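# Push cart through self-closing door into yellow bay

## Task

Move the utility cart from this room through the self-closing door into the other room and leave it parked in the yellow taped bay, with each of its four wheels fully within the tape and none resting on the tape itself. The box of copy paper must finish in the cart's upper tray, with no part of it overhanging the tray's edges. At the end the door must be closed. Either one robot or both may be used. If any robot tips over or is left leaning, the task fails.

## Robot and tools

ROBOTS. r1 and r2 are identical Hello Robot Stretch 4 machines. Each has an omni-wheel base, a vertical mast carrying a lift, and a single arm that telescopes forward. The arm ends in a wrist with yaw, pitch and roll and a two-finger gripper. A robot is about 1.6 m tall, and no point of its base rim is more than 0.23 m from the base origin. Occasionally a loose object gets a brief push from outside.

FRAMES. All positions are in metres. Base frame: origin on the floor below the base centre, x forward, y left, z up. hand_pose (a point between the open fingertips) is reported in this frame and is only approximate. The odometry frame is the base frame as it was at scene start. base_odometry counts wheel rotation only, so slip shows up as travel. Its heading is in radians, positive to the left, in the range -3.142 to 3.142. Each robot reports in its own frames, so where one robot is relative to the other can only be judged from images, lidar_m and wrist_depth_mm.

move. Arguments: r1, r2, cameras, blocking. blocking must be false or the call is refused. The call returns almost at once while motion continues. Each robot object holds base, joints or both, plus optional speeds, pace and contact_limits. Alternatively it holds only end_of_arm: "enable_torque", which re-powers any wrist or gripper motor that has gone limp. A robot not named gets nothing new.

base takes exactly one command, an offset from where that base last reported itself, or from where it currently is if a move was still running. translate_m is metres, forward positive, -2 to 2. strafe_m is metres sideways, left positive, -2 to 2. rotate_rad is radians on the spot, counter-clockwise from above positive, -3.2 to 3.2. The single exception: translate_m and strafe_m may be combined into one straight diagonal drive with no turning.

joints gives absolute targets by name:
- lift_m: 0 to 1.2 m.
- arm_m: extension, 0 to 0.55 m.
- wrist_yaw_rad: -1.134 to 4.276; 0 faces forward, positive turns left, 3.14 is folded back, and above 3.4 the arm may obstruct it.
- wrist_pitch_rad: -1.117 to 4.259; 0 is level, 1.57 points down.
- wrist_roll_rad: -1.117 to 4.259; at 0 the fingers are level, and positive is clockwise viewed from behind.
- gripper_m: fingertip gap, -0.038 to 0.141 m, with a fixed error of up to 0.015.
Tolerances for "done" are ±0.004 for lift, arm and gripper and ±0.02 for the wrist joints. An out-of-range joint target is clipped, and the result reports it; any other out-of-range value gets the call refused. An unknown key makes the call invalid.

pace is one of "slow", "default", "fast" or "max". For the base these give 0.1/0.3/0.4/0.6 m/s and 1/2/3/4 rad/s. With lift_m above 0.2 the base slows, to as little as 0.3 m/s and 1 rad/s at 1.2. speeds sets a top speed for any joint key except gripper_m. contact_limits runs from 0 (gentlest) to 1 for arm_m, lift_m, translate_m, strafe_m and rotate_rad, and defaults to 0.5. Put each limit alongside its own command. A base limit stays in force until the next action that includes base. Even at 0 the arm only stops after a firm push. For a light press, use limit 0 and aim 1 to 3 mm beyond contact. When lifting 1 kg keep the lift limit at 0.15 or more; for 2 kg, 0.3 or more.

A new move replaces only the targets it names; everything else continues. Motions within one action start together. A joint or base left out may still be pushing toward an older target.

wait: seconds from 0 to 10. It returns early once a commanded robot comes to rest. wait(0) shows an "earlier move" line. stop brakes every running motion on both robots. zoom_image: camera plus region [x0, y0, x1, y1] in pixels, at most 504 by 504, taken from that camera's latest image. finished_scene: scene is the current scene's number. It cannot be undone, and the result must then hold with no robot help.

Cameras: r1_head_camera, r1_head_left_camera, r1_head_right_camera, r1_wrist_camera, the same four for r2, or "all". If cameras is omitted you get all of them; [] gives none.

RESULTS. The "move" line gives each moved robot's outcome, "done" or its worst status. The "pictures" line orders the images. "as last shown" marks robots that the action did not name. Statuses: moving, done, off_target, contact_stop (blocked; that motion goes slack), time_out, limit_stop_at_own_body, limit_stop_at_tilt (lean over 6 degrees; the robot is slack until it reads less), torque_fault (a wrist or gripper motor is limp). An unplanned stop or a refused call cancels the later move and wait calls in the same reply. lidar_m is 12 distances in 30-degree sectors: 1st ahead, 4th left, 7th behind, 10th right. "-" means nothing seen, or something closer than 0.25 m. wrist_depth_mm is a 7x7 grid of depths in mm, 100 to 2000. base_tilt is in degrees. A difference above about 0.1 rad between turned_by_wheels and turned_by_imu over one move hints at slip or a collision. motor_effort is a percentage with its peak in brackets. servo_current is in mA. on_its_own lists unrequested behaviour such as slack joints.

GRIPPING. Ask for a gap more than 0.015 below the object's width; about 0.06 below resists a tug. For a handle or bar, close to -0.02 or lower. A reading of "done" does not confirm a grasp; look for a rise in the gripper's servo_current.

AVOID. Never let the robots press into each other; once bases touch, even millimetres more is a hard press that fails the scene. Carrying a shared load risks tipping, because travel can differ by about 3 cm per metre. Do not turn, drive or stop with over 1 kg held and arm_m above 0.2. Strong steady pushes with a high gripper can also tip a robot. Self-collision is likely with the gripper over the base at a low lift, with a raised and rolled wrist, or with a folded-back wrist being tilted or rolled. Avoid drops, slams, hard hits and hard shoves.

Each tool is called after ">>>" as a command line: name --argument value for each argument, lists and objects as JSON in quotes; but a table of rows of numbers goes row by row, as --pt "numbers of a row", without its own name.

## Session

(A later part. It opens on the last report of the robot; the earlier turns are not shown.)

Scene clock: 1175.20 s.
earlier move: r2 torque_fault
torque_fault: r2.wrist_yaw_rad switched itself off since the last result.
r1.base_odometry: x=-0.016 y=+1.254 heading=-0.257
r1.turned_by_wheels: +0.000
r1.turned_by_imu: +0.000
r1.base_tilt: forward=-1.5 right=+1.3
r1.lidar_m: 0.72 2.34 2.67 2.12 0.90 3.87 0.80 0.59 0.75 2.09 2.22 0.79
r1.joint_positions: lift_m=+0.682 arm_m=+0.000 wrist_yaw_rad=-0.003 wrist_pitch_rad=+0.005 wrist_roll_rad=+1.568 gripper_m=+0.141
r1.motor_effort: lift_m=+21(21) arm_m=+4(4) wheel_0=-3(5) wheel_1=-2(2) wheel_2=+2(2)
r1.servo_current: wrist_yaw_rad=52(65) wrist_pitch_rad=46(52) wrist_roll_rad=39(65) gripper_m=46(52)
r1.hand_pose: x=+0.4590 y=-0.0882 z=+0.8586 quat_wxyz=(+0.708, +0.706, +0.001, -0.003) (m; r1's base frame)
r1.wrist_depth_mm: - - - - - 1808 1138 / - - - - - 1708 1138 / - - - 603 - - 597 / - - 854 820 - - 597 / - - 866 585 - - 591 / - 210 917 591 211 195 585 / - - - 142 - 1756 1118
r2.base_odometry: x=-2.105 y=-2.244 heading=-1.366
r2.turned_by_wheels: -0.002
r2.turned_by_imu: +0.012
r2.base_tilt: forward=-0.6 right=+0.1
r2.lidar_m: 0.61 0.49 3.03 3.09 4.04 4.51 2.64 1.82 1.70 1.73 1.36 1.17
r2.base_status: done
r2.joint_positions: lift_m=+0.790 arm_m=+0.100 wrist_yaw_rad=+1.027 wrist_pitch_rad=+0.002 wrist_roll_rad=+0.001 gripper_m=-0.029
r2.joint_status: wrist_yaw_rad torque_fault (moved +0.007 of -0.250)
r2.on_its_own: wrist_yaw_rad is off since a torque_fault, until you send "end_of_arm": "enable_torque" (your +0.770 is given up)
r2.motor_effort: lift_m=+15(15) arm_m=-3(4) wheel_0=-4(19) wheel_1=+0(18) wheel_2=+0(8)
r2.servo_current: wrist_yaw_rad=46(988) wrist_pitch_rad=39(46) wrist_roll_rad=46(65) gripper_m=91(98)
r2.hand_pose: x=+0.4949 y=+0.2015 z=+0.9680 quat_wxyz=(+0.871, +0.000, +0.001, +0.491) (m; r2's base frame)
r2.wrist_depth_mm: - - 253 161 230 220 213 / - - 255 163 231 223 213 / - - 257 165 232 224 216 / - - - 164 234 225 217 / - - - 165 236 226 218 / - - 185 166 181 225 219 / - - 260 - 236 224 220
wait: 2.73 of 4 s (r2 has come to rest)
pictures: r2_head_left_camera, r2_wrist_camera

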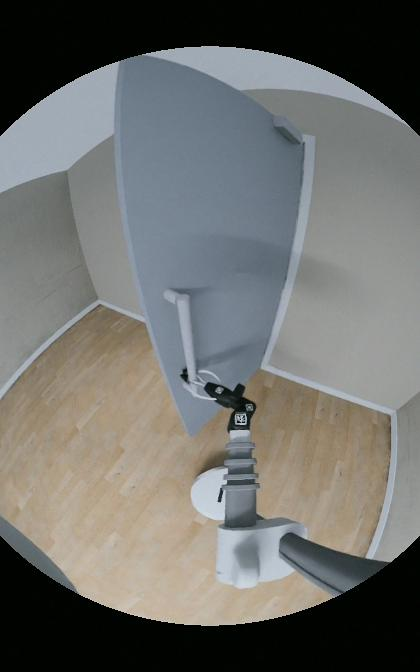

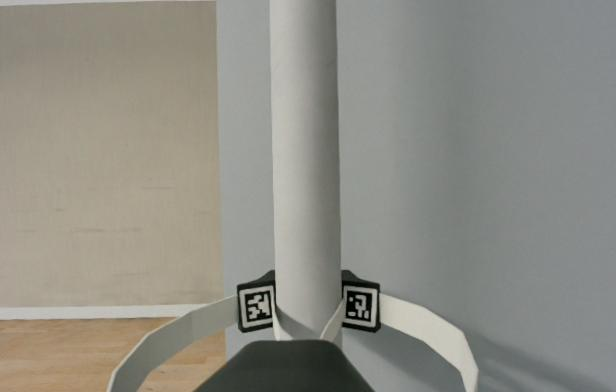

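>>> move --blocking false --r2 '{"end_of_arm":"enable_torque"}' --cameras '[]'

>>> move --blocking false --r2 '{"base":{"translate_m":-0.06,"strafe_m":0.03},"joints":{"wrist_yaw_rad":0.8},"pace":"slow","speeds":{"wrist_yaw_rad":0.3}}' --cameras '[]'

>>> wait --seconds 3 --cameras '["r2_wrist_camera","r2_head_camera"]'

Scene clock: 1184.23 s.
r1.motor_effort: lift_m=+21(21) arm_m=+4(4) wheel_0=-4(4) wheel_1=-2(2) wheel_2=+2(2)
r2.turned_by_wheels: +0.000
r2.turned_by_imu: +0.000
r2.end_of_arm: enable_torque: each motor that was off is on again
r2.on_its_own: wrist_yaw_rad is held at +1.027, not at your +0.770, since a torque_fault
r2.motor_effort: lift_m=+15(15) arm_m=-3(4) wheel_0=-4(4) wheel_1=+1(1) wheel_2=+0(0)
pictures: none

Scene clock: 1184.73 s.
move: r2 moving
r1.turned_by_wheels: +0.000
r1.turned_by_imu: +0.000
r1.motor_effort: lift_m=+21(21) arm_m=+4(4) wheel_0=-4(4) wheel_1=-2(2) wheel_2=+2(2)
r2.turned_by_wheels: +0.001
r2.turned_by_imu: +0.001
r2.base_status: translate_m moving; strafe_m moving
r2.joint_status: wrist_yaw_rad moving
r2.motor_effort: lift_m=+15(15) arm_m=-3(4) wheel_0=+2(7) wheel_1=-4(7) wheel_2=+16(16)
pictures: none

Scene clock: 1186.07 s.
earlier move: r2 done
r1.base_odometry: x=-0.016 y=+1.254 heading=-0.257
r1.turned_by_wheels: +0.000
r1.turned_by_imu: +0.000
r1.base_tilt: forward=-1.6 right=+1.3
r1.lidar_m: 0.72 2.35 2.69 2.15 0.89 3.82 0.80 0.57 0.76 2.10 2.21 0.75
r1.joint_positions: lift_m=+0.682 arm_m=+0.000 wrist_yaw_rad=-0.003 wrist_pitch_rad=+0.005 wrist_roll_rad=+1.568 gripper_m=+0.141
r1.motor_effort: lift_m=+21(21) arm_m=+4(4) wheel_0=-4(4) wheel_1=-2(2) wheel_2=+2(2)
r1.servo_current: wrist_yaw_rad=46(78) wrist_pitch_rad=46(52) wrist_roll_rad=65(65) gripper_m=39(52)
r1.hand_pose: x=+0.4590 y=-0.0882 z=+0.8586 quat_wxyz=(+0.708, +0.706, +0.001, -0.003) (m; r1's base frame)
r1.wrist_depth_mm: - - - - - 1756 1160 / - - - - - 1708 1138 / - - - 603 - - 609 / - - 842 809 - - 603 / - - 878 585 - - 597 / - 211 917 585 211 195 591 / - - - 142 - 1863 1118
r2.base_odometry: x=-2.088 y=-2.180 heading=-1.367
r2.turned_by_wheels: -0.002
r2.turned_by_imu: -0.002
r2.base_tilt: forward=-0.6 right=+0.1
r2.lidar_m: 0.48 0.52 3.05 3.11 4.06 4.46 2.66 1.83 1.68 1.73 1.44 1.18
r2.base_status: done
r2.joint_positions: lift_m=+0.790 arm_m=+0.100 wrist_yaw_rad=+0.794 wrist_pitch_rad=+0.002 wrist_roll_rad=+0.001 gripper_m=-0.029
r2.joint_status: all done
r2.motor_effort: lift_m=+15(15) arm_m=-3(4) wheel_0=-11(13) wheel_1=-11(12) wheel_2=+12(19)
r2.servo_current: wrist_yaw_rad=46(221) wrist_pitch_rad=39(46) wrist_roll_rad=52(59) gripper_m=91(98)
r2.hand_pose: x=+0.5355 y=+0.1443 z=+0.9680 quat_wxyz=(+0.922, +0.000, +0.001, +0.386) (m; r2's base frame)
r2.wrist_depth_mm: - - 235 163 245 251 255 / - - 236 167 246 253 257 / - - 237 165 248 253 258 / - - 239 166 249 255 259 / - - 241 167 251 256 262 / - - 239 166 180 259 263 / - - 242 - 255 257 265
wait: 1.33 of 3 s (r2 has come to rest)
pictures: r2_head_camera, r2_wrist_camera

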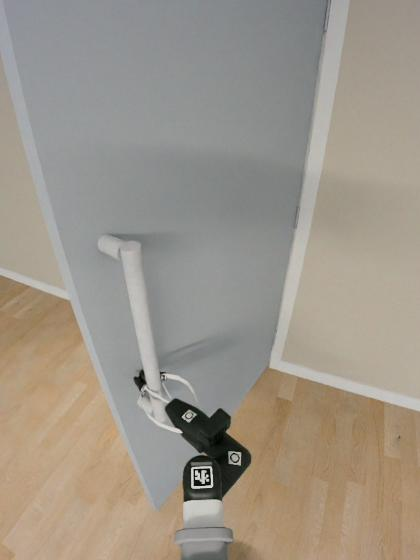

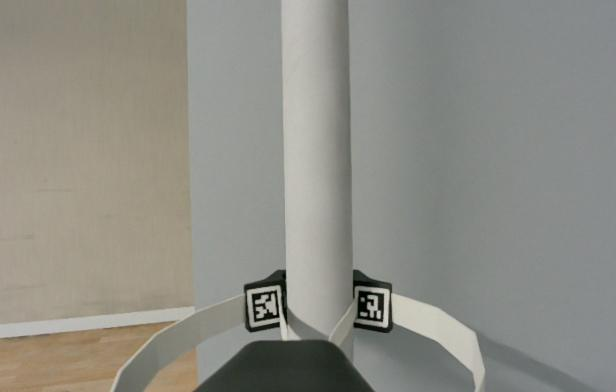

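>>> move --blocking false --r2 '{"base":{"translate_m":0.075,"strafe_m":0.18},"joints":{"wrist_yaw_rad":0.6},"pace":"slow","speeds":{"wrist_yaw_rad":0.1}}' --cameras '[]'

>>> wait --seconds 4 --cameras '["r2_wrist_camera"]'

>>> move --blocking false --r2 '{"base":{"translate_m":0.105,"strafe_m":0.155},"joints":{"wrist_yaw_rad":0.4},"pace":"slow","speeds":{"wrist_yaw_rad":0.1}}' --cameras '[]'

>>> wait --seconds 4 --cameras '["r2_wrist_camera","r2_head_left_camera"]'

Scene clock: 1194.60 s.
move: r2 moving
r1.motor_effort: lift_m=+21(21) arm_m=+4(4) wheel_0=-3(4) wheel_1=-2(2) wheel_2=+2(2)
r2.turned_by_wheels: -0.001
r2.turned_by_imu: +0.000
r2.base_status: translate_m moving; strafe_m moving
r2.joint_status: wrist_yaw_rad moving
r2.motor_effort: lift_m=+15(15) arm_m=-4(4) wheel_0=-9(14) wheel_1=+3(10) wheel_2=-2(13)
pictures: none

Scene clock: 1197.33 s.
earlier move: r2 done
r1.turned_by_wheels: +0.000
r1.turned_by_imu: +0.000
r1.motor_effort: lift_m=+21(22) arm_m=+4(4) wheel_0=-3(5) wheel_1=-2(2) wheel_2=+2(2)
r2.turned_by_wheels: -0.001
r2.turned_by_imu: -0.009
r2.base_status: done
r2.joint_status: all done
r2.motor_effort: lift_m=+15(15) arm_m=-3(4) wheel_0=-19(21) wheel_1=-6(10) wheel_2=-1(13)
wait: 2.73 of 4 s (r2 has come to rest)
pictures: r2_wrist_camera

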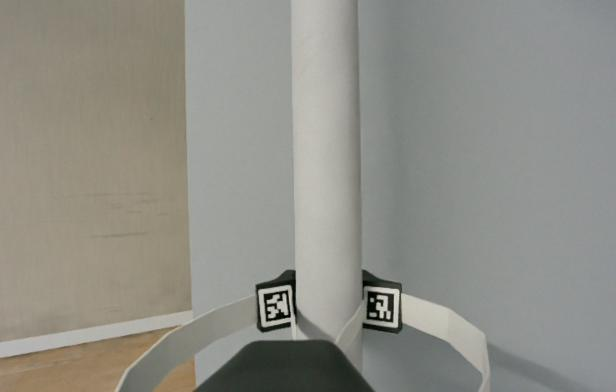

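Scene clock: 1197.83 s.
move: r2 moving
r1.turned_by_wheels: +0.000
r1.turned_by_imu: +0.000
r1.motor_effort: lift_m=+21(21) arm_m=+4(4) wheel_0=-4(4) wheel_1=-2(2) wheel_2=+2(2)
r2.turned_by_wheels: -0.001
r2.turned_by_imu: -0.001
r2.base_status: translate_m moving; strafe_m moving
r2.joint_status: wrist_yaw_rad moving
r2.motor_effort: lift_m=+15(15) arm_m=-4(4) wheel_0=-14(20) wheel_1=+2(4) wheel_2=-6(6)
pictures: none

Scene clock: 1200.50 s.
earlier move: r2 done
r1.base_odometry: x=-0.016 y=+1.254 heading=-0.257
r1.turned_by_wheels: +0.000
r1.turned_by_imu: +0.000
r1.base_tilt: forward=-1.6 right=+1.3
r1.lidar_m: 0.72 2.35 2.66 2.15 0.89 3.82 0.74 0.58 0.79 2.11 2.22 0.78
r1.joint_positions: lift_m=+0.682 arm_m=+0.000 wrist_yaw_rad=-0.003 wrist_pitch_rad=+0.005 wrist_roll_rad=+1.568 gripper_m=+0.141
r1.motor_effort: lift_m=+21(22) arm_m=+4(4) wheel_0=-4(4) wheel_1=-2(2) wheel_2=+2(2)
r1.servo_current: wrist_yaw_rad=52(65) wrist_pitch_rad=46(52) wrist_roll_rad=65(78) gripper_m=39(52)
r1.hand_pose: x=+0.4590 y=-0.0882 z=+0.8586 quat_wxyz=(+0.708, +0.706, +0.001, -0.003) (m; r1's base frame)
r1.wrist_depth_mm: - - - - - 1863 1160 / - - - - - 1708 1160 / - - - 597 - - 603 / - - 854 820 - - 603 / - - 891 585 - - 591 / - 210 931 580 211 195 591 / - - - 142 - 1808 1118
r2.base_odometry: x=-1.724 y=-2.290 heading=-1.371
r2.turned_by_wheels: +0.000
r2.turned_by_imu: -0.019
r2.base_tilt: forward=-0.6 right=+0.1
r2.lidar_m: 0.49 1.72 2.62 2.69 3.42 4.49 3.45 2.27 2.09 2.14 1.44 0.75
r2.base_status: done
r2.joint_positions: lift_m=+0.790 arm_m=+0.100 wrist_yaw_rad=+0.391 wrist_pitch_rad=+0.002 wrist_roll_rad=+0.001 gripper_m=-0.029
r2.joint_status: all done
r2.motor_effort: lift_m=+15(15) arm_m=-4(4) wheel_0=-17(27) wheel_1=-6(6) wheel_2=+0(6)
r2.servo_current: wrist_yaw_rad=59(91) wrist_pitch_rad=46(46) wrist_roll_rad=46(78) gripper_m=85(98)
r2.hand_pose: x=+0.5709 y=+0.0290 z=+0.9680 quat_wxyz=(+0.981, +0.000, +0.001, +0.194) (m; r2's base frame)
r2.wrist_depth_mm: - - 229 163 254 267 282 / - - 229 164 255 270 282 / - - 230 164 256 270 285 / - - 232 165 257 271 286 / - - 233 166 258 273 287 / - - 228 166 178 276 287 / - 1921 235 - 265 270 291
wait: 2.67 of 4 s (r2 has come to rest)
pictures: r2_head_left_camera, r2_wrist_camera

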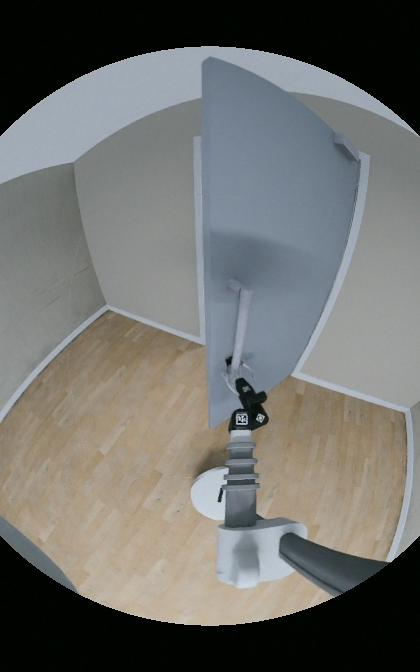

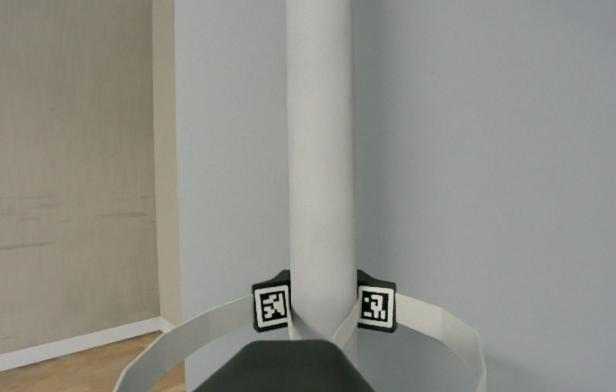

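>>> move --blocking false --r2 '{"base":{"translate_m":0.165,"strafe_m":0.115},"joints":{"wrist_yaw_rad":0.22},"pace":"slow","speeds":{"wrist_yaw_rad":0.1}}' --cameras '[]'

>>> wait --seconds 4 --cameras '["r2_wrist_camera"]'

>>> move --blocking false --r2 '{"base":{"translate_m":0.185,"strafe_m":0.085},"joints":{"wrist_yaw_rad":0.03},"pace":"slow","speeds":{"wrist_yaw_rad":0.1}}' --cameras '[]'

>>> wait --seconds 4 --cameras '["r2_wrist_camera","r2_head_left_camera"]'

Scene clock: 1211.67 s.
move: r2 moving
r2.turned_by_wheels: -0.001
r2.turned_by_imu: +0.000
r2.base_status: translate_m moving; strafe_m moving
r2.joint_status: wrist_yaw_rad moving
r2.motor_effort: lift_m=+15(15) arm_m=-4(4) wheel_0=-12(18) wheel_1=+4(4) wheel_2=-4(5)
pictures: none

Scene clock: 1214.37 s.
earlier move: r2 off_target
r1.turned_by_wheels: +0.000
r1.turned_by_imu: +0.000
r1.motor_effort: lift_m=+21(22) arm_m=+4(4) wheel_0=-4(5) wheel_1=-2(2) wheel_2=+2(2)
r2.turned_by_wheels: +0.001
r2.turned_by_imu: +0.003
r2.base_status: done
r2.joint_status: wrist_yaw_rad off_target (ended at +0.242, target +0.220)
r2.on_its_own: wrist_yaw_rad is at rest, and its servo_current (130 mA) is outside its rest range (0 to 104 mA)
r2.motor_effort: lift_m=+15(15) arm_m=-4(4) wheel_0=-1(18) wheel_1=+3(8) wheel_2=+3(5)
wait: 2.70 of 4 s (r2 has come to rest)
pictures: r2_wrist_camera

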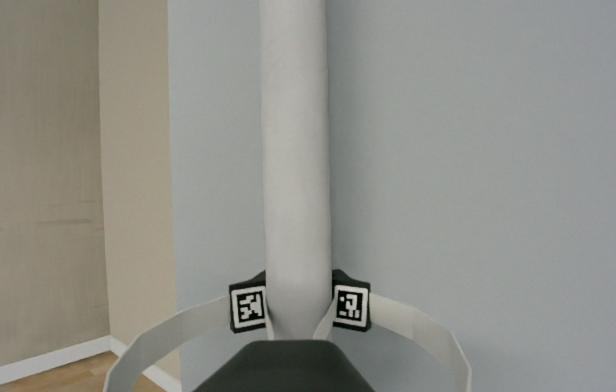

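Scene clock: 1214.87 s.
move: r2 moving
r1.turned_by_wheels: +0.000
r1.turned_by_imu: +0.000
r1.motor_effort: lift_m=+21(21) arm_m=+4(4) wheel_0=-4(4) wheel_1=-2(2) wheel_2=+2(2)
r2.turned_by_wheels: +0.002
r2.turned_by_imu: +0.002
r2.base_status: translate_m moving; strafe_m moving
r2.joint_status: wrist_yaw_rad moving
r2.motor_effort: lift_m=+15(15) arm_m=-3(4) wheel_0=+14(14) wheel_1=+9(9) wheel_2=-1(3)
pictures: none

Scene clock: 1217.60 s.
earlier move: r2 off_target
r1.base_odometry: x=-0.016 y=+1.254 heading=-0.257
r1.turned_by_wheels: +0.000
r1.turned_by_imu: +0.000
r1.base_tilt: forward=-1.6 right=+1.2
r1.lidar_m: 0.73 2.35 2.70 2.15 0.90 1.04 0.69 0.58 0.76 2.09 2.20 0.80
r1.joint_positions: lift_m=+0.682 arm_m=+0.000 wrist_yaw_rad=-0.003 wrist_pitch_rad=+0.005 wrist_roll_rad=+1.568 gripper_m=+0.141
r1.motor_effort: lift_m=+21(21) arm_m=+4(4) wheel_0=-4(5) wheel_1=-2(2) wheel_2=+2(2)
r1.servo_current: wrist_yaw_rad=39(72) wrist_pitch_rad=46(52) wrist_roll_rad=46(65) gripper_m=46(52)
r1.hand_pose: x=+0.4590 y=-0.0882 z=+0.8586 quat_wxyz=(+0.708, +0.706, +0.001, -0.003) (m; r1's base frame)
r1.wrist_depth_mm: - - - - - 1756 1160 / - - - - - 1661 1160 / - - - 603 - - 603 / - - 854 820 - - 603 / - - 904 585 - - 603 / - 210 917 580 211 196 597 / - - - 142 - 1808 1138
r2.base_odometry: x=-1.458 y=-2.593 heading=-1.368
r2.turned_by_wheels: +0.001
r2.turned_by_imu: +0.006
r2.base_tilt: forward=-0.6 right=+0.1
r2.lidar_m: 0.48 1.44 2.34 2.36 3.07 4.72 3.85 2.61 2.39 1.72 1.06 0.63
r2.base_status: done
r2.joint_positions: lift_m=+0.790 arm_m=+0.100 wrist_yaw_rad=+0.086 wrist_pitch_rad=+0.002 wrist_roll_rad=+0.001 gripper_m=-0.029
r2.joint_status: wrist_yaw_rad off_target (ended at +0.086, target +0.030)
r2.on_its_own: wrist_yaw_rad is at rest, and its servo_current (592 mA) is outside its rest range (0 to 104 mA)
r2.motor_effort: lift_m=+15(15) arm_m=-4(4) wheel_0=+17(24) wheel_1=+7(11) wheel_2=+10(10)
r2.servo_current: wrist_yaw_rad=592(735) wrist_pitch_rad=33(46) wrist_roll_rad=52(65) gripper_m=91(98)
r2.hand_pose: x=+0.5658 y=-0.0623 z=+0.9680 quat_wxyz=(+0.999, +0.000, +0.001, +0.043) (m; r2's base frame)
r2.wrist_depth_mm: - - 238 240 242 245 247 / 1808 - 239 243 244 246 248 / 1808 - 240 164 245 248 250 / 1808 - 242 172 247 250 251 / 1808 - 245 172 249 250 251 / 1808 - 182 166 250 253 254 / - - 246 - 250 253 255
wait: 2.73 of 4 s (r2 has come to rest)
pictures: r2_head_left_camera, r2_wrist_camera

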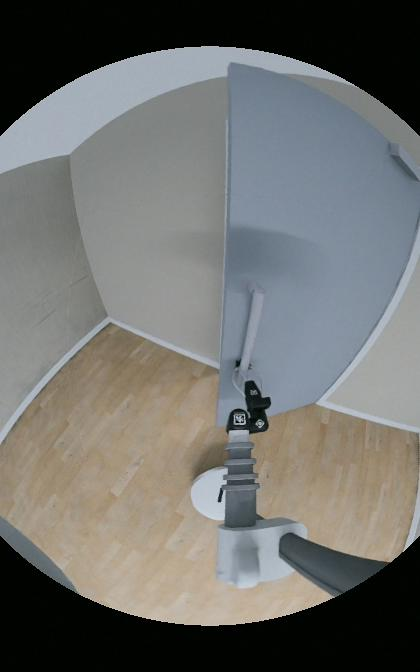

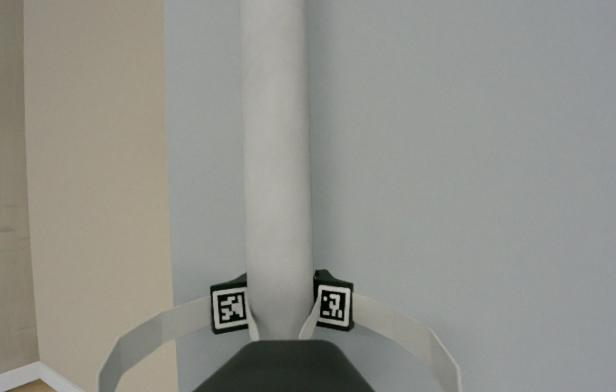

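>>> move --blocking false --r2 '{"base":{"translate_m":0.17,"strafe_m":0.1},"joints":{"wrist_yaw_rad":-0.08},"pace":"slow","speeds":{"wrist_yaw_rad":0.1}}' --cameras '[]'

>>> wait --seconds 4 --cameras '["r2_wrist_camera","r2_head_left_camera"]'

Scene clock: 1223.17 s.
move: r2 moving
r1.motor_effort: lift_m=+21(22) arm_m=+4(4) wheel_0=-4(4) wheel_1=-1(2) wheel_2=+2(2)
r2.turned_by_wheels: +0.002
r2.turned_by_imu: +0.003
r2.base_status: translate_m moving; strafe_m moving
r2.joint_status: wrist_yaw_rad moving
r2.motor_effort: lift_m=+15(15) arm_m=-4(4) wheel_0=+10(14) wheel_1=+10(10) wheel_2=+5(9)
pictures: none

Scene clock: 1225.80 s.
earlier move: r2 done
r1.base_odometry: x=-0.016 y=+1.254 heading=-0.257
r1.turned_by_wheels: +0.000
r1.turned_by_imu: +0.000
r1.base_tilt: forward=-1.6 right=+1.3
r1.lidar_m: 0.73 2.33 2.65 2.14 0.91 0.90 0.66 0.58 0.75 2.09 2.20 0.76
r1.joint_positions: lift_m=+0.682 arm_m=+0.000 wrist_yaw_rad=-0.003 wrist_pitch_rad=+0.005 wrist_roll_rad=+1.568 gripper_m=+0.141
r1.motor_effort: lift_m=+21(22) arm_m=+4(4) wheel_0=-4(5) wheel_1=-2(2) wheel_2=+2(2)
r1.servo_current: wrist_yaw_rad=46(72) wrist_pitch_rad=46(52) wrist_roll_rad=46(85) gripper_m=39(46)
r1.hand_pose: x=+0.4590 y=-0.0882 z=+0.8586 quat_wxyz=(+0.708, +0.706, +0.001, -0.003) (m; r1's base frame)
r1.wrist_depth_mm: - - - - - 1756 1138 / - - - - - 1708 1138 / - - - 597 - - 603 / - - 854 798 - - 603 / - - 878 585 - - 597 / - 209 931 580 211 195 591 / - - - 142 - 1808 1138
r2.base_odometry: x=-1.326 y=-2.739 heading=-1.369
r2.turned_by_wheels: -0.003
r2.turned_by_imu: -0.001
r2.base_tilt: forward=-0.6 right=+0.1
r2.lidar_m: 0.49 1.28 2.17 2.20 2.87 4.84 4.09 2.77 2.59 1.54 0.83 0.58
r2.base_status: done
r2.joint_positions: lift_m=+0.790 arm_m=+0.100 wrist_yaw_rad=-0.077 wrist_pitch_rad=+0.002 wrist_roll_rad=+0.001 gripper_m=-0.029
r2.joint_status: all done
r2.motor_effort: lift_m=+15(15) arm_m=-4(4) wheel_0=-13(16) wheel_1=+1(11) wheel_2=-1(9)
r2.servo_current: wrist_yaw_rad=39(761) wrist_pitch_rad=33(46) wrist_roll_rad=46(59) gripper_m=85(98)
r2.hand_pose: x=+0.5517 y=-0.1094 z=+0.9680 quat_wxyz=(+0.999, +0.001, +0.001, -0.039) (m; r2's base frame)
r2.wrist_depth_mm: - - 237 162 246 251 256 / - - 239 164 248 253 256 / - - 240 166 250 255 258 / - - 241 165 251 256 260 / - - 242 168 253 257 260 / - - 184 167 181 258 263 / - 124 244 - 256 259 265
wait: 2.63 of 4 s (r2 has come to rest)
pictures: r2_head_left_camera, r2_wrist_camera

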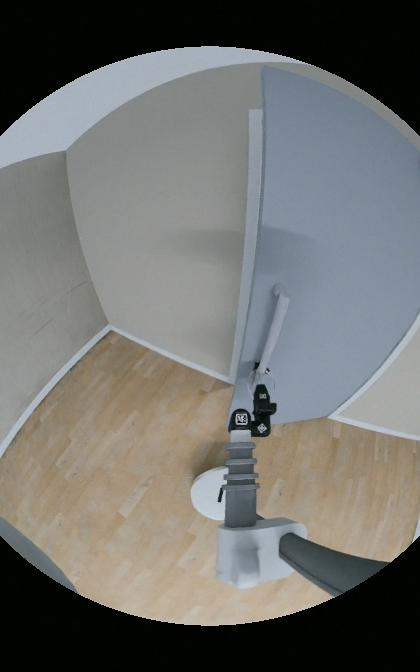

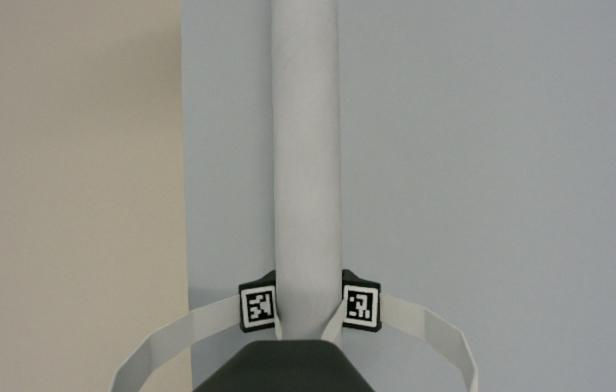

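>>> move --blocking false --r2 '{"base":{"translate_m":0.17,"strafe_m":0.05},"joints":{"wrist_yaw_rad":-0.25},"pace":"slow","speeds":{"wrist_yaw_rad":0.1}}' --cameras '[]'

>>> wait --seconds 4 --cameras '["r2_wrist_camera","r2_head_left_camera"]'

Scene clock: 1229.57 s.
move: r2 moving
r1.motor_effort: lift_m=+21(21) arm_m=+4(4) wheel_0=-4(4) wheel_1=-1(2) wheel_2=+2(2)
r2.turned_by_wheels: +0.000
r2.turned_by_imu: +0.000
r2.base_status: translate_m moving; strafe_m moving
r2.joint_status: wrist_yaw_rad moving
r2.motor_effort: lift_m=+15(15) arm_m=-4(4) wheel_0=-4(17) wheel_1=+4(4) wheel_2=-3(5)
pictures: none

Scene clock: 1232.07 s.
earlier move: r2 done
r1.base_odometry: x=-0.016 y=+1.254 heading=-0.257
r1.turned_by_wheels: +0.000
r1.turned_by_imu: +0.000
r1.base_tilt: forward=-1.6 right=+1.3
r1.lidar_m: 0.72 2.34 2.70 2.13 0.88 0.81 0.65 0.57 0.74 2.09 2.21 0.76
r1.joint_positions: lift_m=+0.682 arm_m=+0.000 wrist_yaw_rad=-0.003 wrist_pitch_rad=+0.005 wrist_roll_rad=+1.568 gripper_m=+0.141
r1.motor_effort: lift_m=+21(22) arm_m=+4(4) wheel_0=-4(5) wheel_1=-2(2) wheel_2=+2(2)
r1.servo_current: wrist_yaw_rad=46(72) wrist_pitch_rad=46(52) wrist_roll_rad=33(72) gripper_m=39(46)
r1.hand_pose: x=+0.4590 y=-0.0882 z=+0.8586 quat_wxyz=(+0.708, +0.706, +0.001, -0.003) (m; r1's base frame)
r1.wrist_depth_mm: - - - - - 1756 1160 / - - - - - 1708 1118 / - - - 597 - - 597 / - - 842 809 - - 603 / - - 891 585 - - 603 / - 209 917 585 211 196 591 / - - - 143 - 1808 1118
r2.base_odometry: x=-1.243 y=-2.896 heading=-1.370
r2.turned_by_wheels: -0.001
r2.turned_by_imu: -0.002
r2.base_tilt: forward=-0.6 right=+0.1
r2.lidar_m: 0.52 1.11 2.03 2.08 2.72 4.98 - 2.89 2.69 1.35 0.72 0.49
r2.base_status: done
r2.joint_positions: lift_m=+0.790 arm_m=+0.100 wrist_yaw_rad=-0.251 wrist_pitch_rad=+0.002 wrist_roll_rad=+0.001 gripper_m=-0.029
r2.joint_status: all done
r2.motor_effort: lift_m=+15(15) arm_m=-4(4) wheel_0=-15(17) wheel_1=+1(7) wheel_2=-4(6)
r2.servo_current: wrist_yaw_rad=52(111) wrist_pitch_rad=39(46) wrist_roll_rad=33(65) gripper_m=91(98)
r2.hand_pose: x=+0.5286 y=-0.1562 z=+0.9680 quat_wxyz=(+0.992, +0.001, +0.001, -0.125) (m; r2's base frame)
r2.wrist_depth_mm: - - 235 163 248 255 263 / - - 236 163 249 256 263 / - - 238 165 251 258 264 / - - 239 166 252 259 266 / - - 240 167 254 262 267 / - - 185 167 179 263 270 / - 120 241 - 257 262 271
wait: 2.50 of 4 s (r2 has come to rest)
pictures: r2_head_left_camera, r2_wrist_camera

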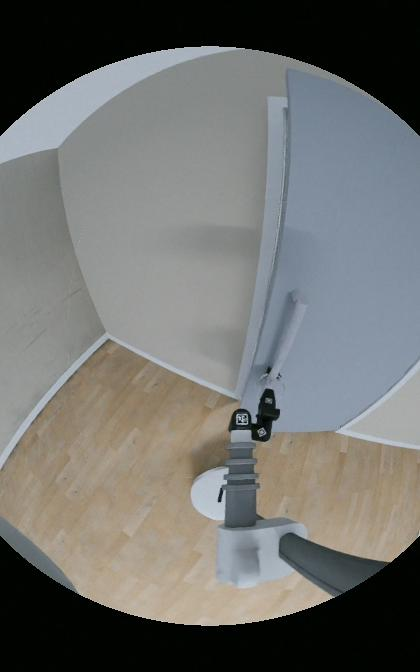

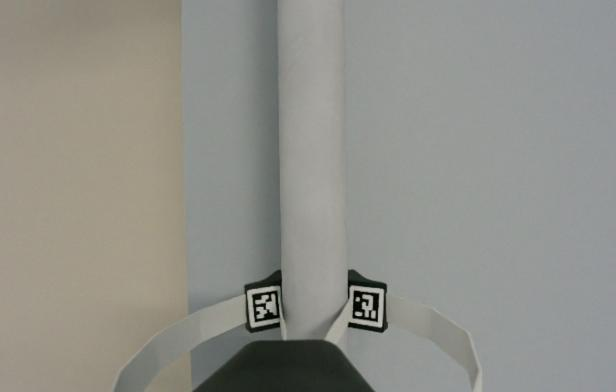

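>>> move --blocking false --r2 '{"base":{"translate_m":0.15,"strafe_m":0.02},"joints":{"wrist_yaw_rad":-0.4},"pace":"slow","speeds":{"wrist_yaw_rad":0.1},"contact_limits":{"translate_m":0.3}}' --cameras '[]'

>>> wait --seconds 4 --cameras '["r2_wrist_camera","r2_head_left_camera"]'

Scene clock: 1237.63 s.
move: r2 moving
r1.motor_effort: lift_m=+21(21) arm_m=+4(4) wheel_0=-4(4) wheel_1=-2(2) wheel_2=+2(2)
r2.turned_by_wheels: -0.001
r2.turned_by_imu: +0.000
r2.base_status: translate_m moving; strafe_m moving
r2.joint_status: wrist_yaw_rad moving
r2.motor_effort: lift_m=+15(15) arm_m=-4(4) wheel_0=-6(16) wheel_1=+3(5) wheel_2=-6(7)
r2.contact_limits: translate_m 0.3
pictures: none

Scene clock: 1239.93 s.
earlier move: r2 done
r1.base_odometry: x=-0.016 y=+1.254 heading=-0.257
r1.turned_by_wheels: +0.000
r1.turned_by_imu: +0.000
r1.base_tilt: forward=-1.6 right=+1.3
r1.lidar_m: 0.73 2.36 2.69 2.13 0.91 0.70 0.63 0.57 0.78 2.09 2.19 0.79
r1.joint_positions: lift_m=+0.682 arm_m=+0.000 wrist_yaw_rad=-0.003 wrist_pitch_rad=+0.005 wrist_roll_rad=+1.568 gripper_m=+0.141
r1.motor_effort: lift_m=+21(21) arm_m=+4(4) wheel_0=-4(4) wheel_1=-2(2) wheel_2=+2(2)
r1.servo_current: wrist_yaw_rad=46(72) wrist_pitch_rad=46(52) wrist_roll_rad=46(72) gripper_m=39(52)
r1.hand_pose: x=+0.4590 y=-0.0882 z=+0.8586 quat_wxyz=(+0.708, +0.706, +0.001, -0.003) (m; r1's base frame)
r1.wrist_depth_mm: - - - - - 1808 1138 / - - - - - 1708 1138 / - - - 597 - - 597 / - - 842 809 - - 597 / - - 891 591 - - 591 / - 210 931 585 211 196 585 / - - - 143 - 1808 1118
r2.base_odometry: x=-1.194 y=-3.039 heading=-1.372
r2.turned_by_wheels: -0.001
r2.turned_by_imu: -0.002
r2.base_tilt: forward=-0.6 right=+0.0
r2.lidar_m: 0.53 0.92 1.97 2.01 2.58 5.11 - 2.97 2.74 1.16 0.64 0.47
r2.base_status: done
r2.joint_positions: lift_m=+0.790 arm_m=+0.100 wrist_yaw_rad=-0.404 wrist_pitch_rad=+0.002 wrist_roll_rad=+0.001 gripper_m=-0.029
r2.joint_status: all done
r2.motor_effort: lift_m=+15(15) arm_m=-4(4) wheel_0=-15(19) wheel_1=+2(6) wheel_2=-7(11)
r2.servo_current: wrist_yaw_rad=52(98) wrist_pitch_rad=39(46) wrist_roll_rad=52(65) gripper_m=98(98)
r2.contact_limits: translate_m 0.3
r2.hand_pose: x=+0.5017 y=-0.1938 z=+0.9680 quat_wxyz=(+0.980, +0.001, +0.001, -0.201) (m; r2's base frame)
r2.wrist_depth_mm: 407 404 233 163 250 258 267 / 410 407 235 164 251 260 268 / 413 410 236 165 254 263 270 / 413 413 237 166 254 265 272 / 418 413 239 167 255 265 274 / 418 415 236 167 180 267 274 / 421 418 239 - 260 264 278
wait: 2.30 of 4 s (r2 has come to rest)
pictures: r2_head_left_camera, r2_wrist_camera

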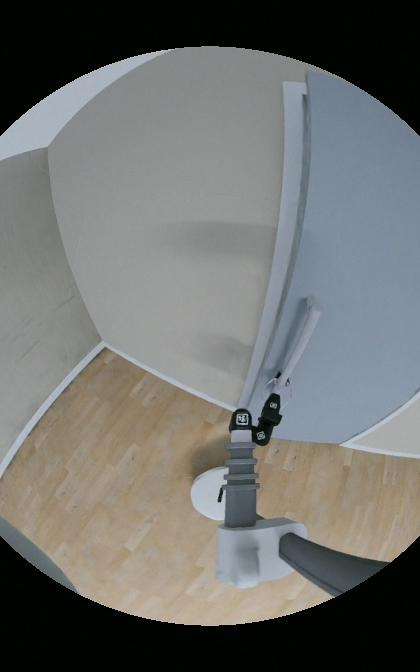

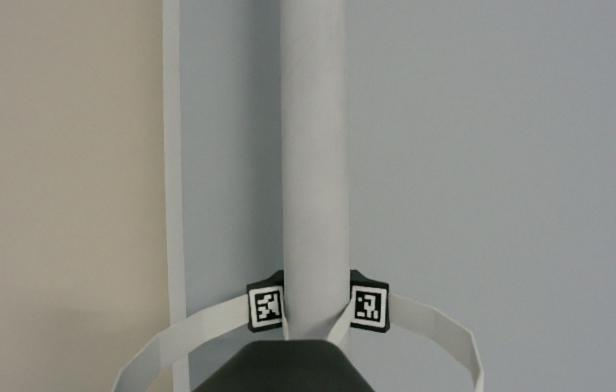

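>>> move --blocking false --r2 '{"joints":{"gripper_m":0.1}}' --cameras '[]'

>>> wait --seconds 2 --cameras '["r2_wrist_camera"]'

>>> move --blocking false --r2 '{"base":{"translate_m":-0.23,"strafe_m":0.1},"pace":"slow"}' --cameras '[]'

>>> wait --seconds 4 --cameras '["r2_wrist_camera","r2_head_left_camera","r2_head_camera"]'

Scene clock: 1246.17 s.
move: r2 moving
r2.turned_by_wheels: +0.000
r2.turned_by_imu: +0.001
r2.joint_status: gripper_m moving
r2.motor_effort: lift_m=+15(15) arm_m=-4(4) wheel_0=-15(16) wheel_1=+1(2) wheel_2=-7(7)
r2.contact_limits: translate_m 0.3
pictures: none

Scene clock: 1247.63 s.
earlier move: r2 done
r1.turned_by_wheels: +0.000
r1.turned_by_imu: +0.000
r1.motor_effort: lift_m=+21(21) arm_m=+4(4) wheel_0=-4(4) wheel_1=-2(2) wheel_2=+2(2)
r2.turned_by_wheels: +0.001
r2.turned_by_imu: +0.002
r2.joint_status: all done
r2.motor_effort: lift_m=+15(15) arm_m=-4(4) wheel_0=-3(16) wheel_1=+2(2) wheel_2=-4(7)
r2.contact_limits: translate_m 0.3
wait: 1.47 of 2 s (r2 has come to rest)
pictures: r2_wrist_camera

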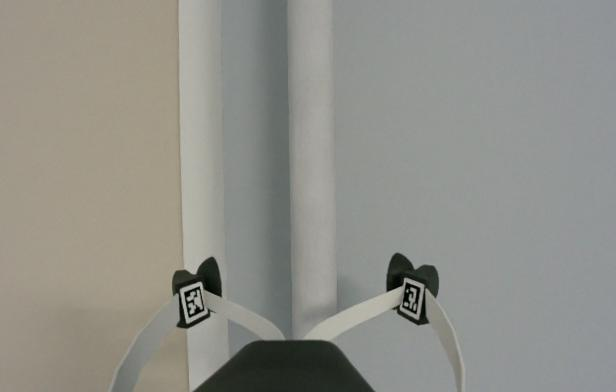

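Scene clock: 1248.13 s.
move: r2 moving
r1.turned_by_wheels: +0.000
r1.turned_by_imu: +0.000
r1.motor_effort: lift_m=+21(21) arm_m=+4(4) wheel_0=-4(4) wheel_1=-2(2) wheel_2=+2(2)
r2.turned_by_wheels: +0.000
r2.turned_by_imu: +0.000
r2.base_status: translate_m moving; strafe_m moving
r2.motor_effort: lift_m=+15(15) arm_m=-4(4) wheel_0=-8(8) wheel_1=-4(4) wheel_2=+8(10)
pictures: none

Scene clock: 1251.33 s.
earlier move: r2 done
r1.base_odometry: x=-0.016 y=+1.254 heading=-0.257
r1.turned_by_wheels: +0.000
r1.turned_by_imu: +0.000
r1.base_tilt: forward=-1.5 right=+1.3
r1.lidar_m: 0.72 2.35 2.69 2.15 0.89 0.63 0.57 0.58 0.75 2.13 2.20 0.79
r1.joint_positions: lift_m=+0.682 arm_m=+0.000 wrist_yaw_rad=-0.003 wrist_pitch_rad=+0.005 wrist_roll_rad=+1.568 gripper_m=+0.141
r1.motor_effort: lift_m=+21(22) arm_m=+4(4) wheel_0=-4(5) wheel_1=-2(2) wheel_2=+2(2)
r1.servo_current: wrist_yaw_rad=46(72) wrist_pitch_rad=46(59) wrist_roll_rad=26(72) gripper_m=46(52)
r1.hand_pose: x=+0.4590 y=-0.0882 z=+0.8586 quat_wxyz=(+0.708, +0.706, +0.001, -0.003) (m; r1's base frame)
r1.wrist_depth_mm: - - - - - 1808 1138 / - - - - - 1708 1138 / - - - 597 - - 603 / - - 842 820 - - 603 / - - 891 585 - - 597 / - 211 931 580 211 195 591 / - - - 142 - 1756 1118
r2.base_odometry: x=-1.142 y=-2.794 heading=-1.371
r2.turned_by_wheels: +0.000
r2.turned_by_imu: +0.000
r2.base_tilt: forward=-0.7 right=+0.1
r2.lidar_m: 0.96 1.25 1.97 2.03 2.57 4.83 - 2.96 2.73 1.55 1.02 0.89
r2.base_status: done
r2.joint_positions: lift_m=+0.790 arm_m=+0.100 wrist_yaw_rad=-0.402 wrist_pitch_rad=+0.002 wrist_roll_rad=+0.001 gripper_m=+0.100
r2.motor_effort: lift_m=+15(15) arm_m=-4(4) wheel_0=-5(11) wheel_1=-5(8) wheel_2=+5(10)
r2.servo_current: wrist_yaw_rad=33(59) wrist_pitch_rad=39(46) wrist_roll_rad=46(59) gripper_m=59(59)
r2.hand_pose: x=+0.5022 y=-0.1932 z=+0.9680 quat_wxyz=(+0.980, +0.001, +0.001, -0.200) (m; r2's base frame)
r2.wrist_depth_mm: - - - 654 - - - / - - - 647 - - - / - - - 654 - - - / - - - 654 - - - / - - - 580 - - - / - - 188 580 186 - - / - - - - - - -
wait: 3.20 of 4 s (r2 has come to rest)
pictures: r2_head_camera, r2_head_left_camera, r2_wrist_camera

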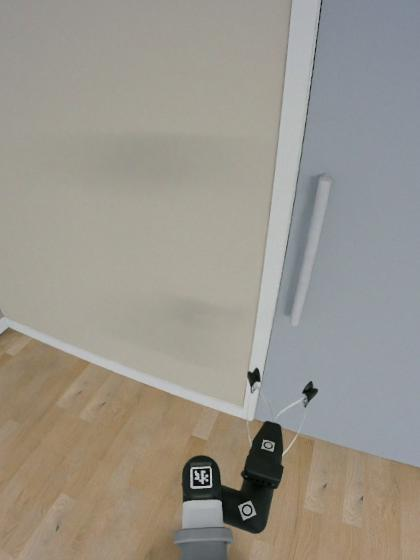

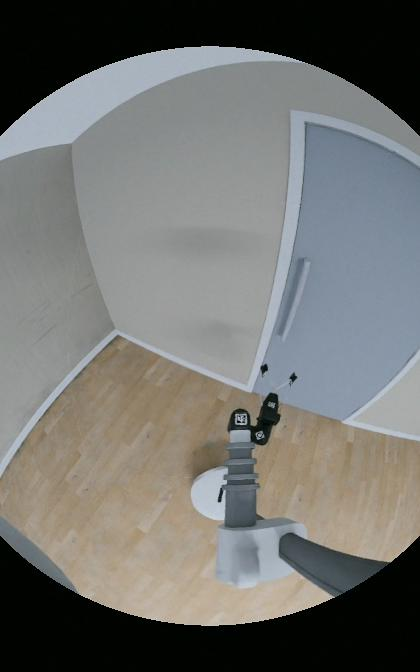

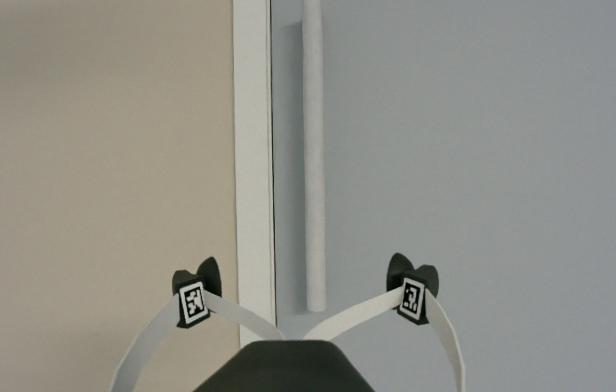

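>>> move --blocking false --r1 '{"base":{"strafe_m":0.8}}' --cameras '[]'

>>> wait --seconds 4 --cameras '["r1_head_camera","r1_head_right_camera","r1_head_left_camera"]'

>>> zoom_image --camera "r1_head_right_camera" --region '[210, 260, 380, 430]'

Scene clock: 1257.23 s.
move: r1 moving
r1.turned_by_wheels: +0.000
r1.turned_by_imu: +0.000
r1.base_status: strafe_m moving
r1.motor_effort: lift_m=+21(21) arm_m=+4(4) wheel_0=-10(10) wheel_1=+8(10) wheel_2=+0(1)
r2.motor_effort: lift_m=+15(15) arm_m=-4(4) wheel_0=-5(5) wheel_1=-4(5) wheel_2=+5(5)
pictures: none

Scene clock: 1260.73 s.
earlier move: r1 done
r1.base_odometry: x=+0.187 y=+2.028 heading=-0.257
r1.turned_by_wheels: +0.000
r1.turned_by_imu: +0.004
r1.base_tilt: forward=-1.6 right=+1.3
r1.lidar_m: 2.23 2.34 1.87 1.79 0.75 0.55 0.50 0.61 0.88 2.14 1.07 1.00
r1.base_status: done
r1.joint_positions: lift_m=+0.682 arm_m=+0.000 wrist_yaw_rad=-0.003 wrist_pitch_rad=+0.005 wrist_roll_rad=+1.568 gripper_m=+0.141
r1.motor_effort: lift_m=+21(22) arm_m=+4(4) wheel_0=-1(12) wheel_1=+1(12) wheel_2=+0(2)
r1.servo_current: wrist_yaw_rad=33(72) wrist_pitch_rad=46(52) wrist_roll_rad=39(72) gripper_m=39(52)
r1.hand_pose: x=+0.4590 y=-0.0882 z=+0.8586 quat_wxyz=(+0.708, +0.706, +0.001, -0.003) (m; r1's base frame)
r1.wrist_depth_mm: - - - - - 1921 1229 / - - - - - 1708 1205 / - - - - - 1708 1205 / - - - - - 1708 1229 / - - - - - 1618 1229 / - 211 - - - 196 1281 / - - - 150 - 1756 1255
r2.base_odometry: x=-1.142 y=-2.794 heading=-1.371
r2.turned_by_wheels: +0.000
r2.turned_by_imu: +0.000
r2.base_tilt: forward=-0.7 right=+0.1
r2.lidar_m: 0.97 1.24 1.98 2.02 2.57 4.85 - 2.99 2.76 1.53 1.04 0.86
r2.joint_positions: lift_m=+0.790 arm_m=+0.100 wrist_yaw_rad=-0.402 wrist_pitch_rad=+0.002 wrist_roll_rad=+0.001 gripper_m=+0.100
r2.motor_effort: lift_m=+15(15) arm_m=-4(4) wheel_0=-5(5) wheel_1=-5(5) wheel_2=+5(5)
r2.servo_current: wrist_yaw_rad=52(59) wrist_pitch_rad=39(46) wrist_roll_rad=52(59) gripper_m=52(59)
r2.hand_pose: x=+0.5022 y=-0.1932 z=+0.9680 quat_wxyz=(+0.980, +0.001, +0.001, -0.200) (m; r2's base frame)
r2.wrist_depth_mm: - - - 640 - - - / - - - 654 - - - / - - - 647 - - - / - - - 654 - - - / - - - 580 - - - / - - 189 574 185 - - / - - - - - - -
wait: 3.50 of 4 s (r1 has come to rest)
pictures: r1_head_camera, r1_head_left_camera, r1_head_right_camera

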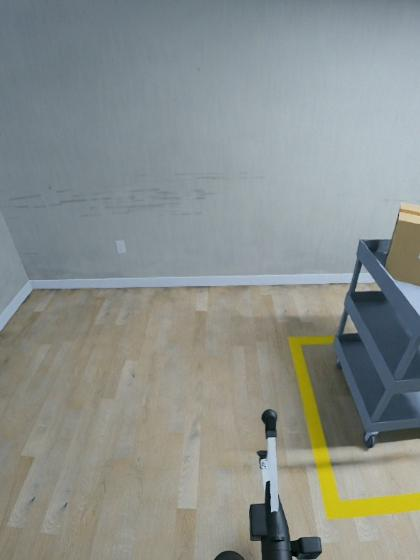

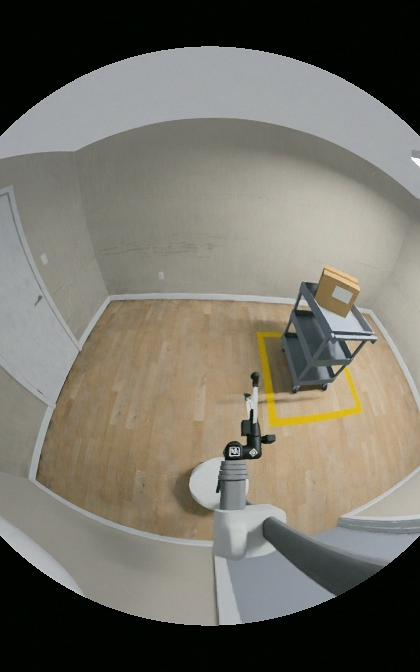

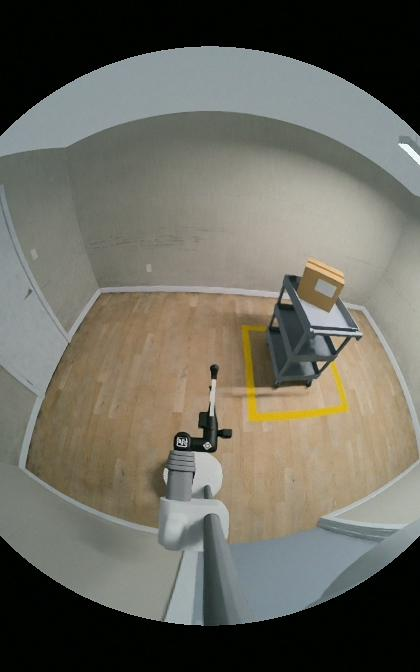

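Scaled by 2.965 from the camera's 420x672 image, which has a finer 600x960 frame.

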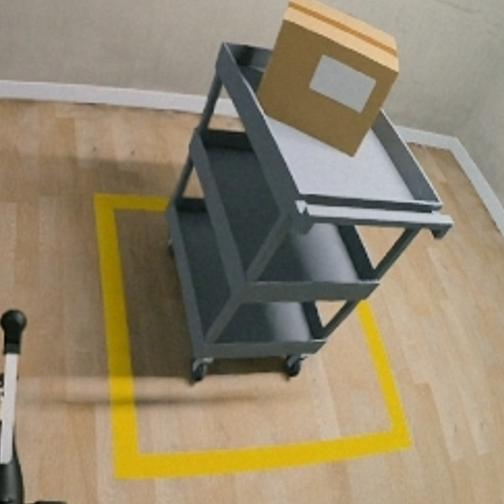

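>>> finished_scene --scene 1

The scene is finished: the task was done.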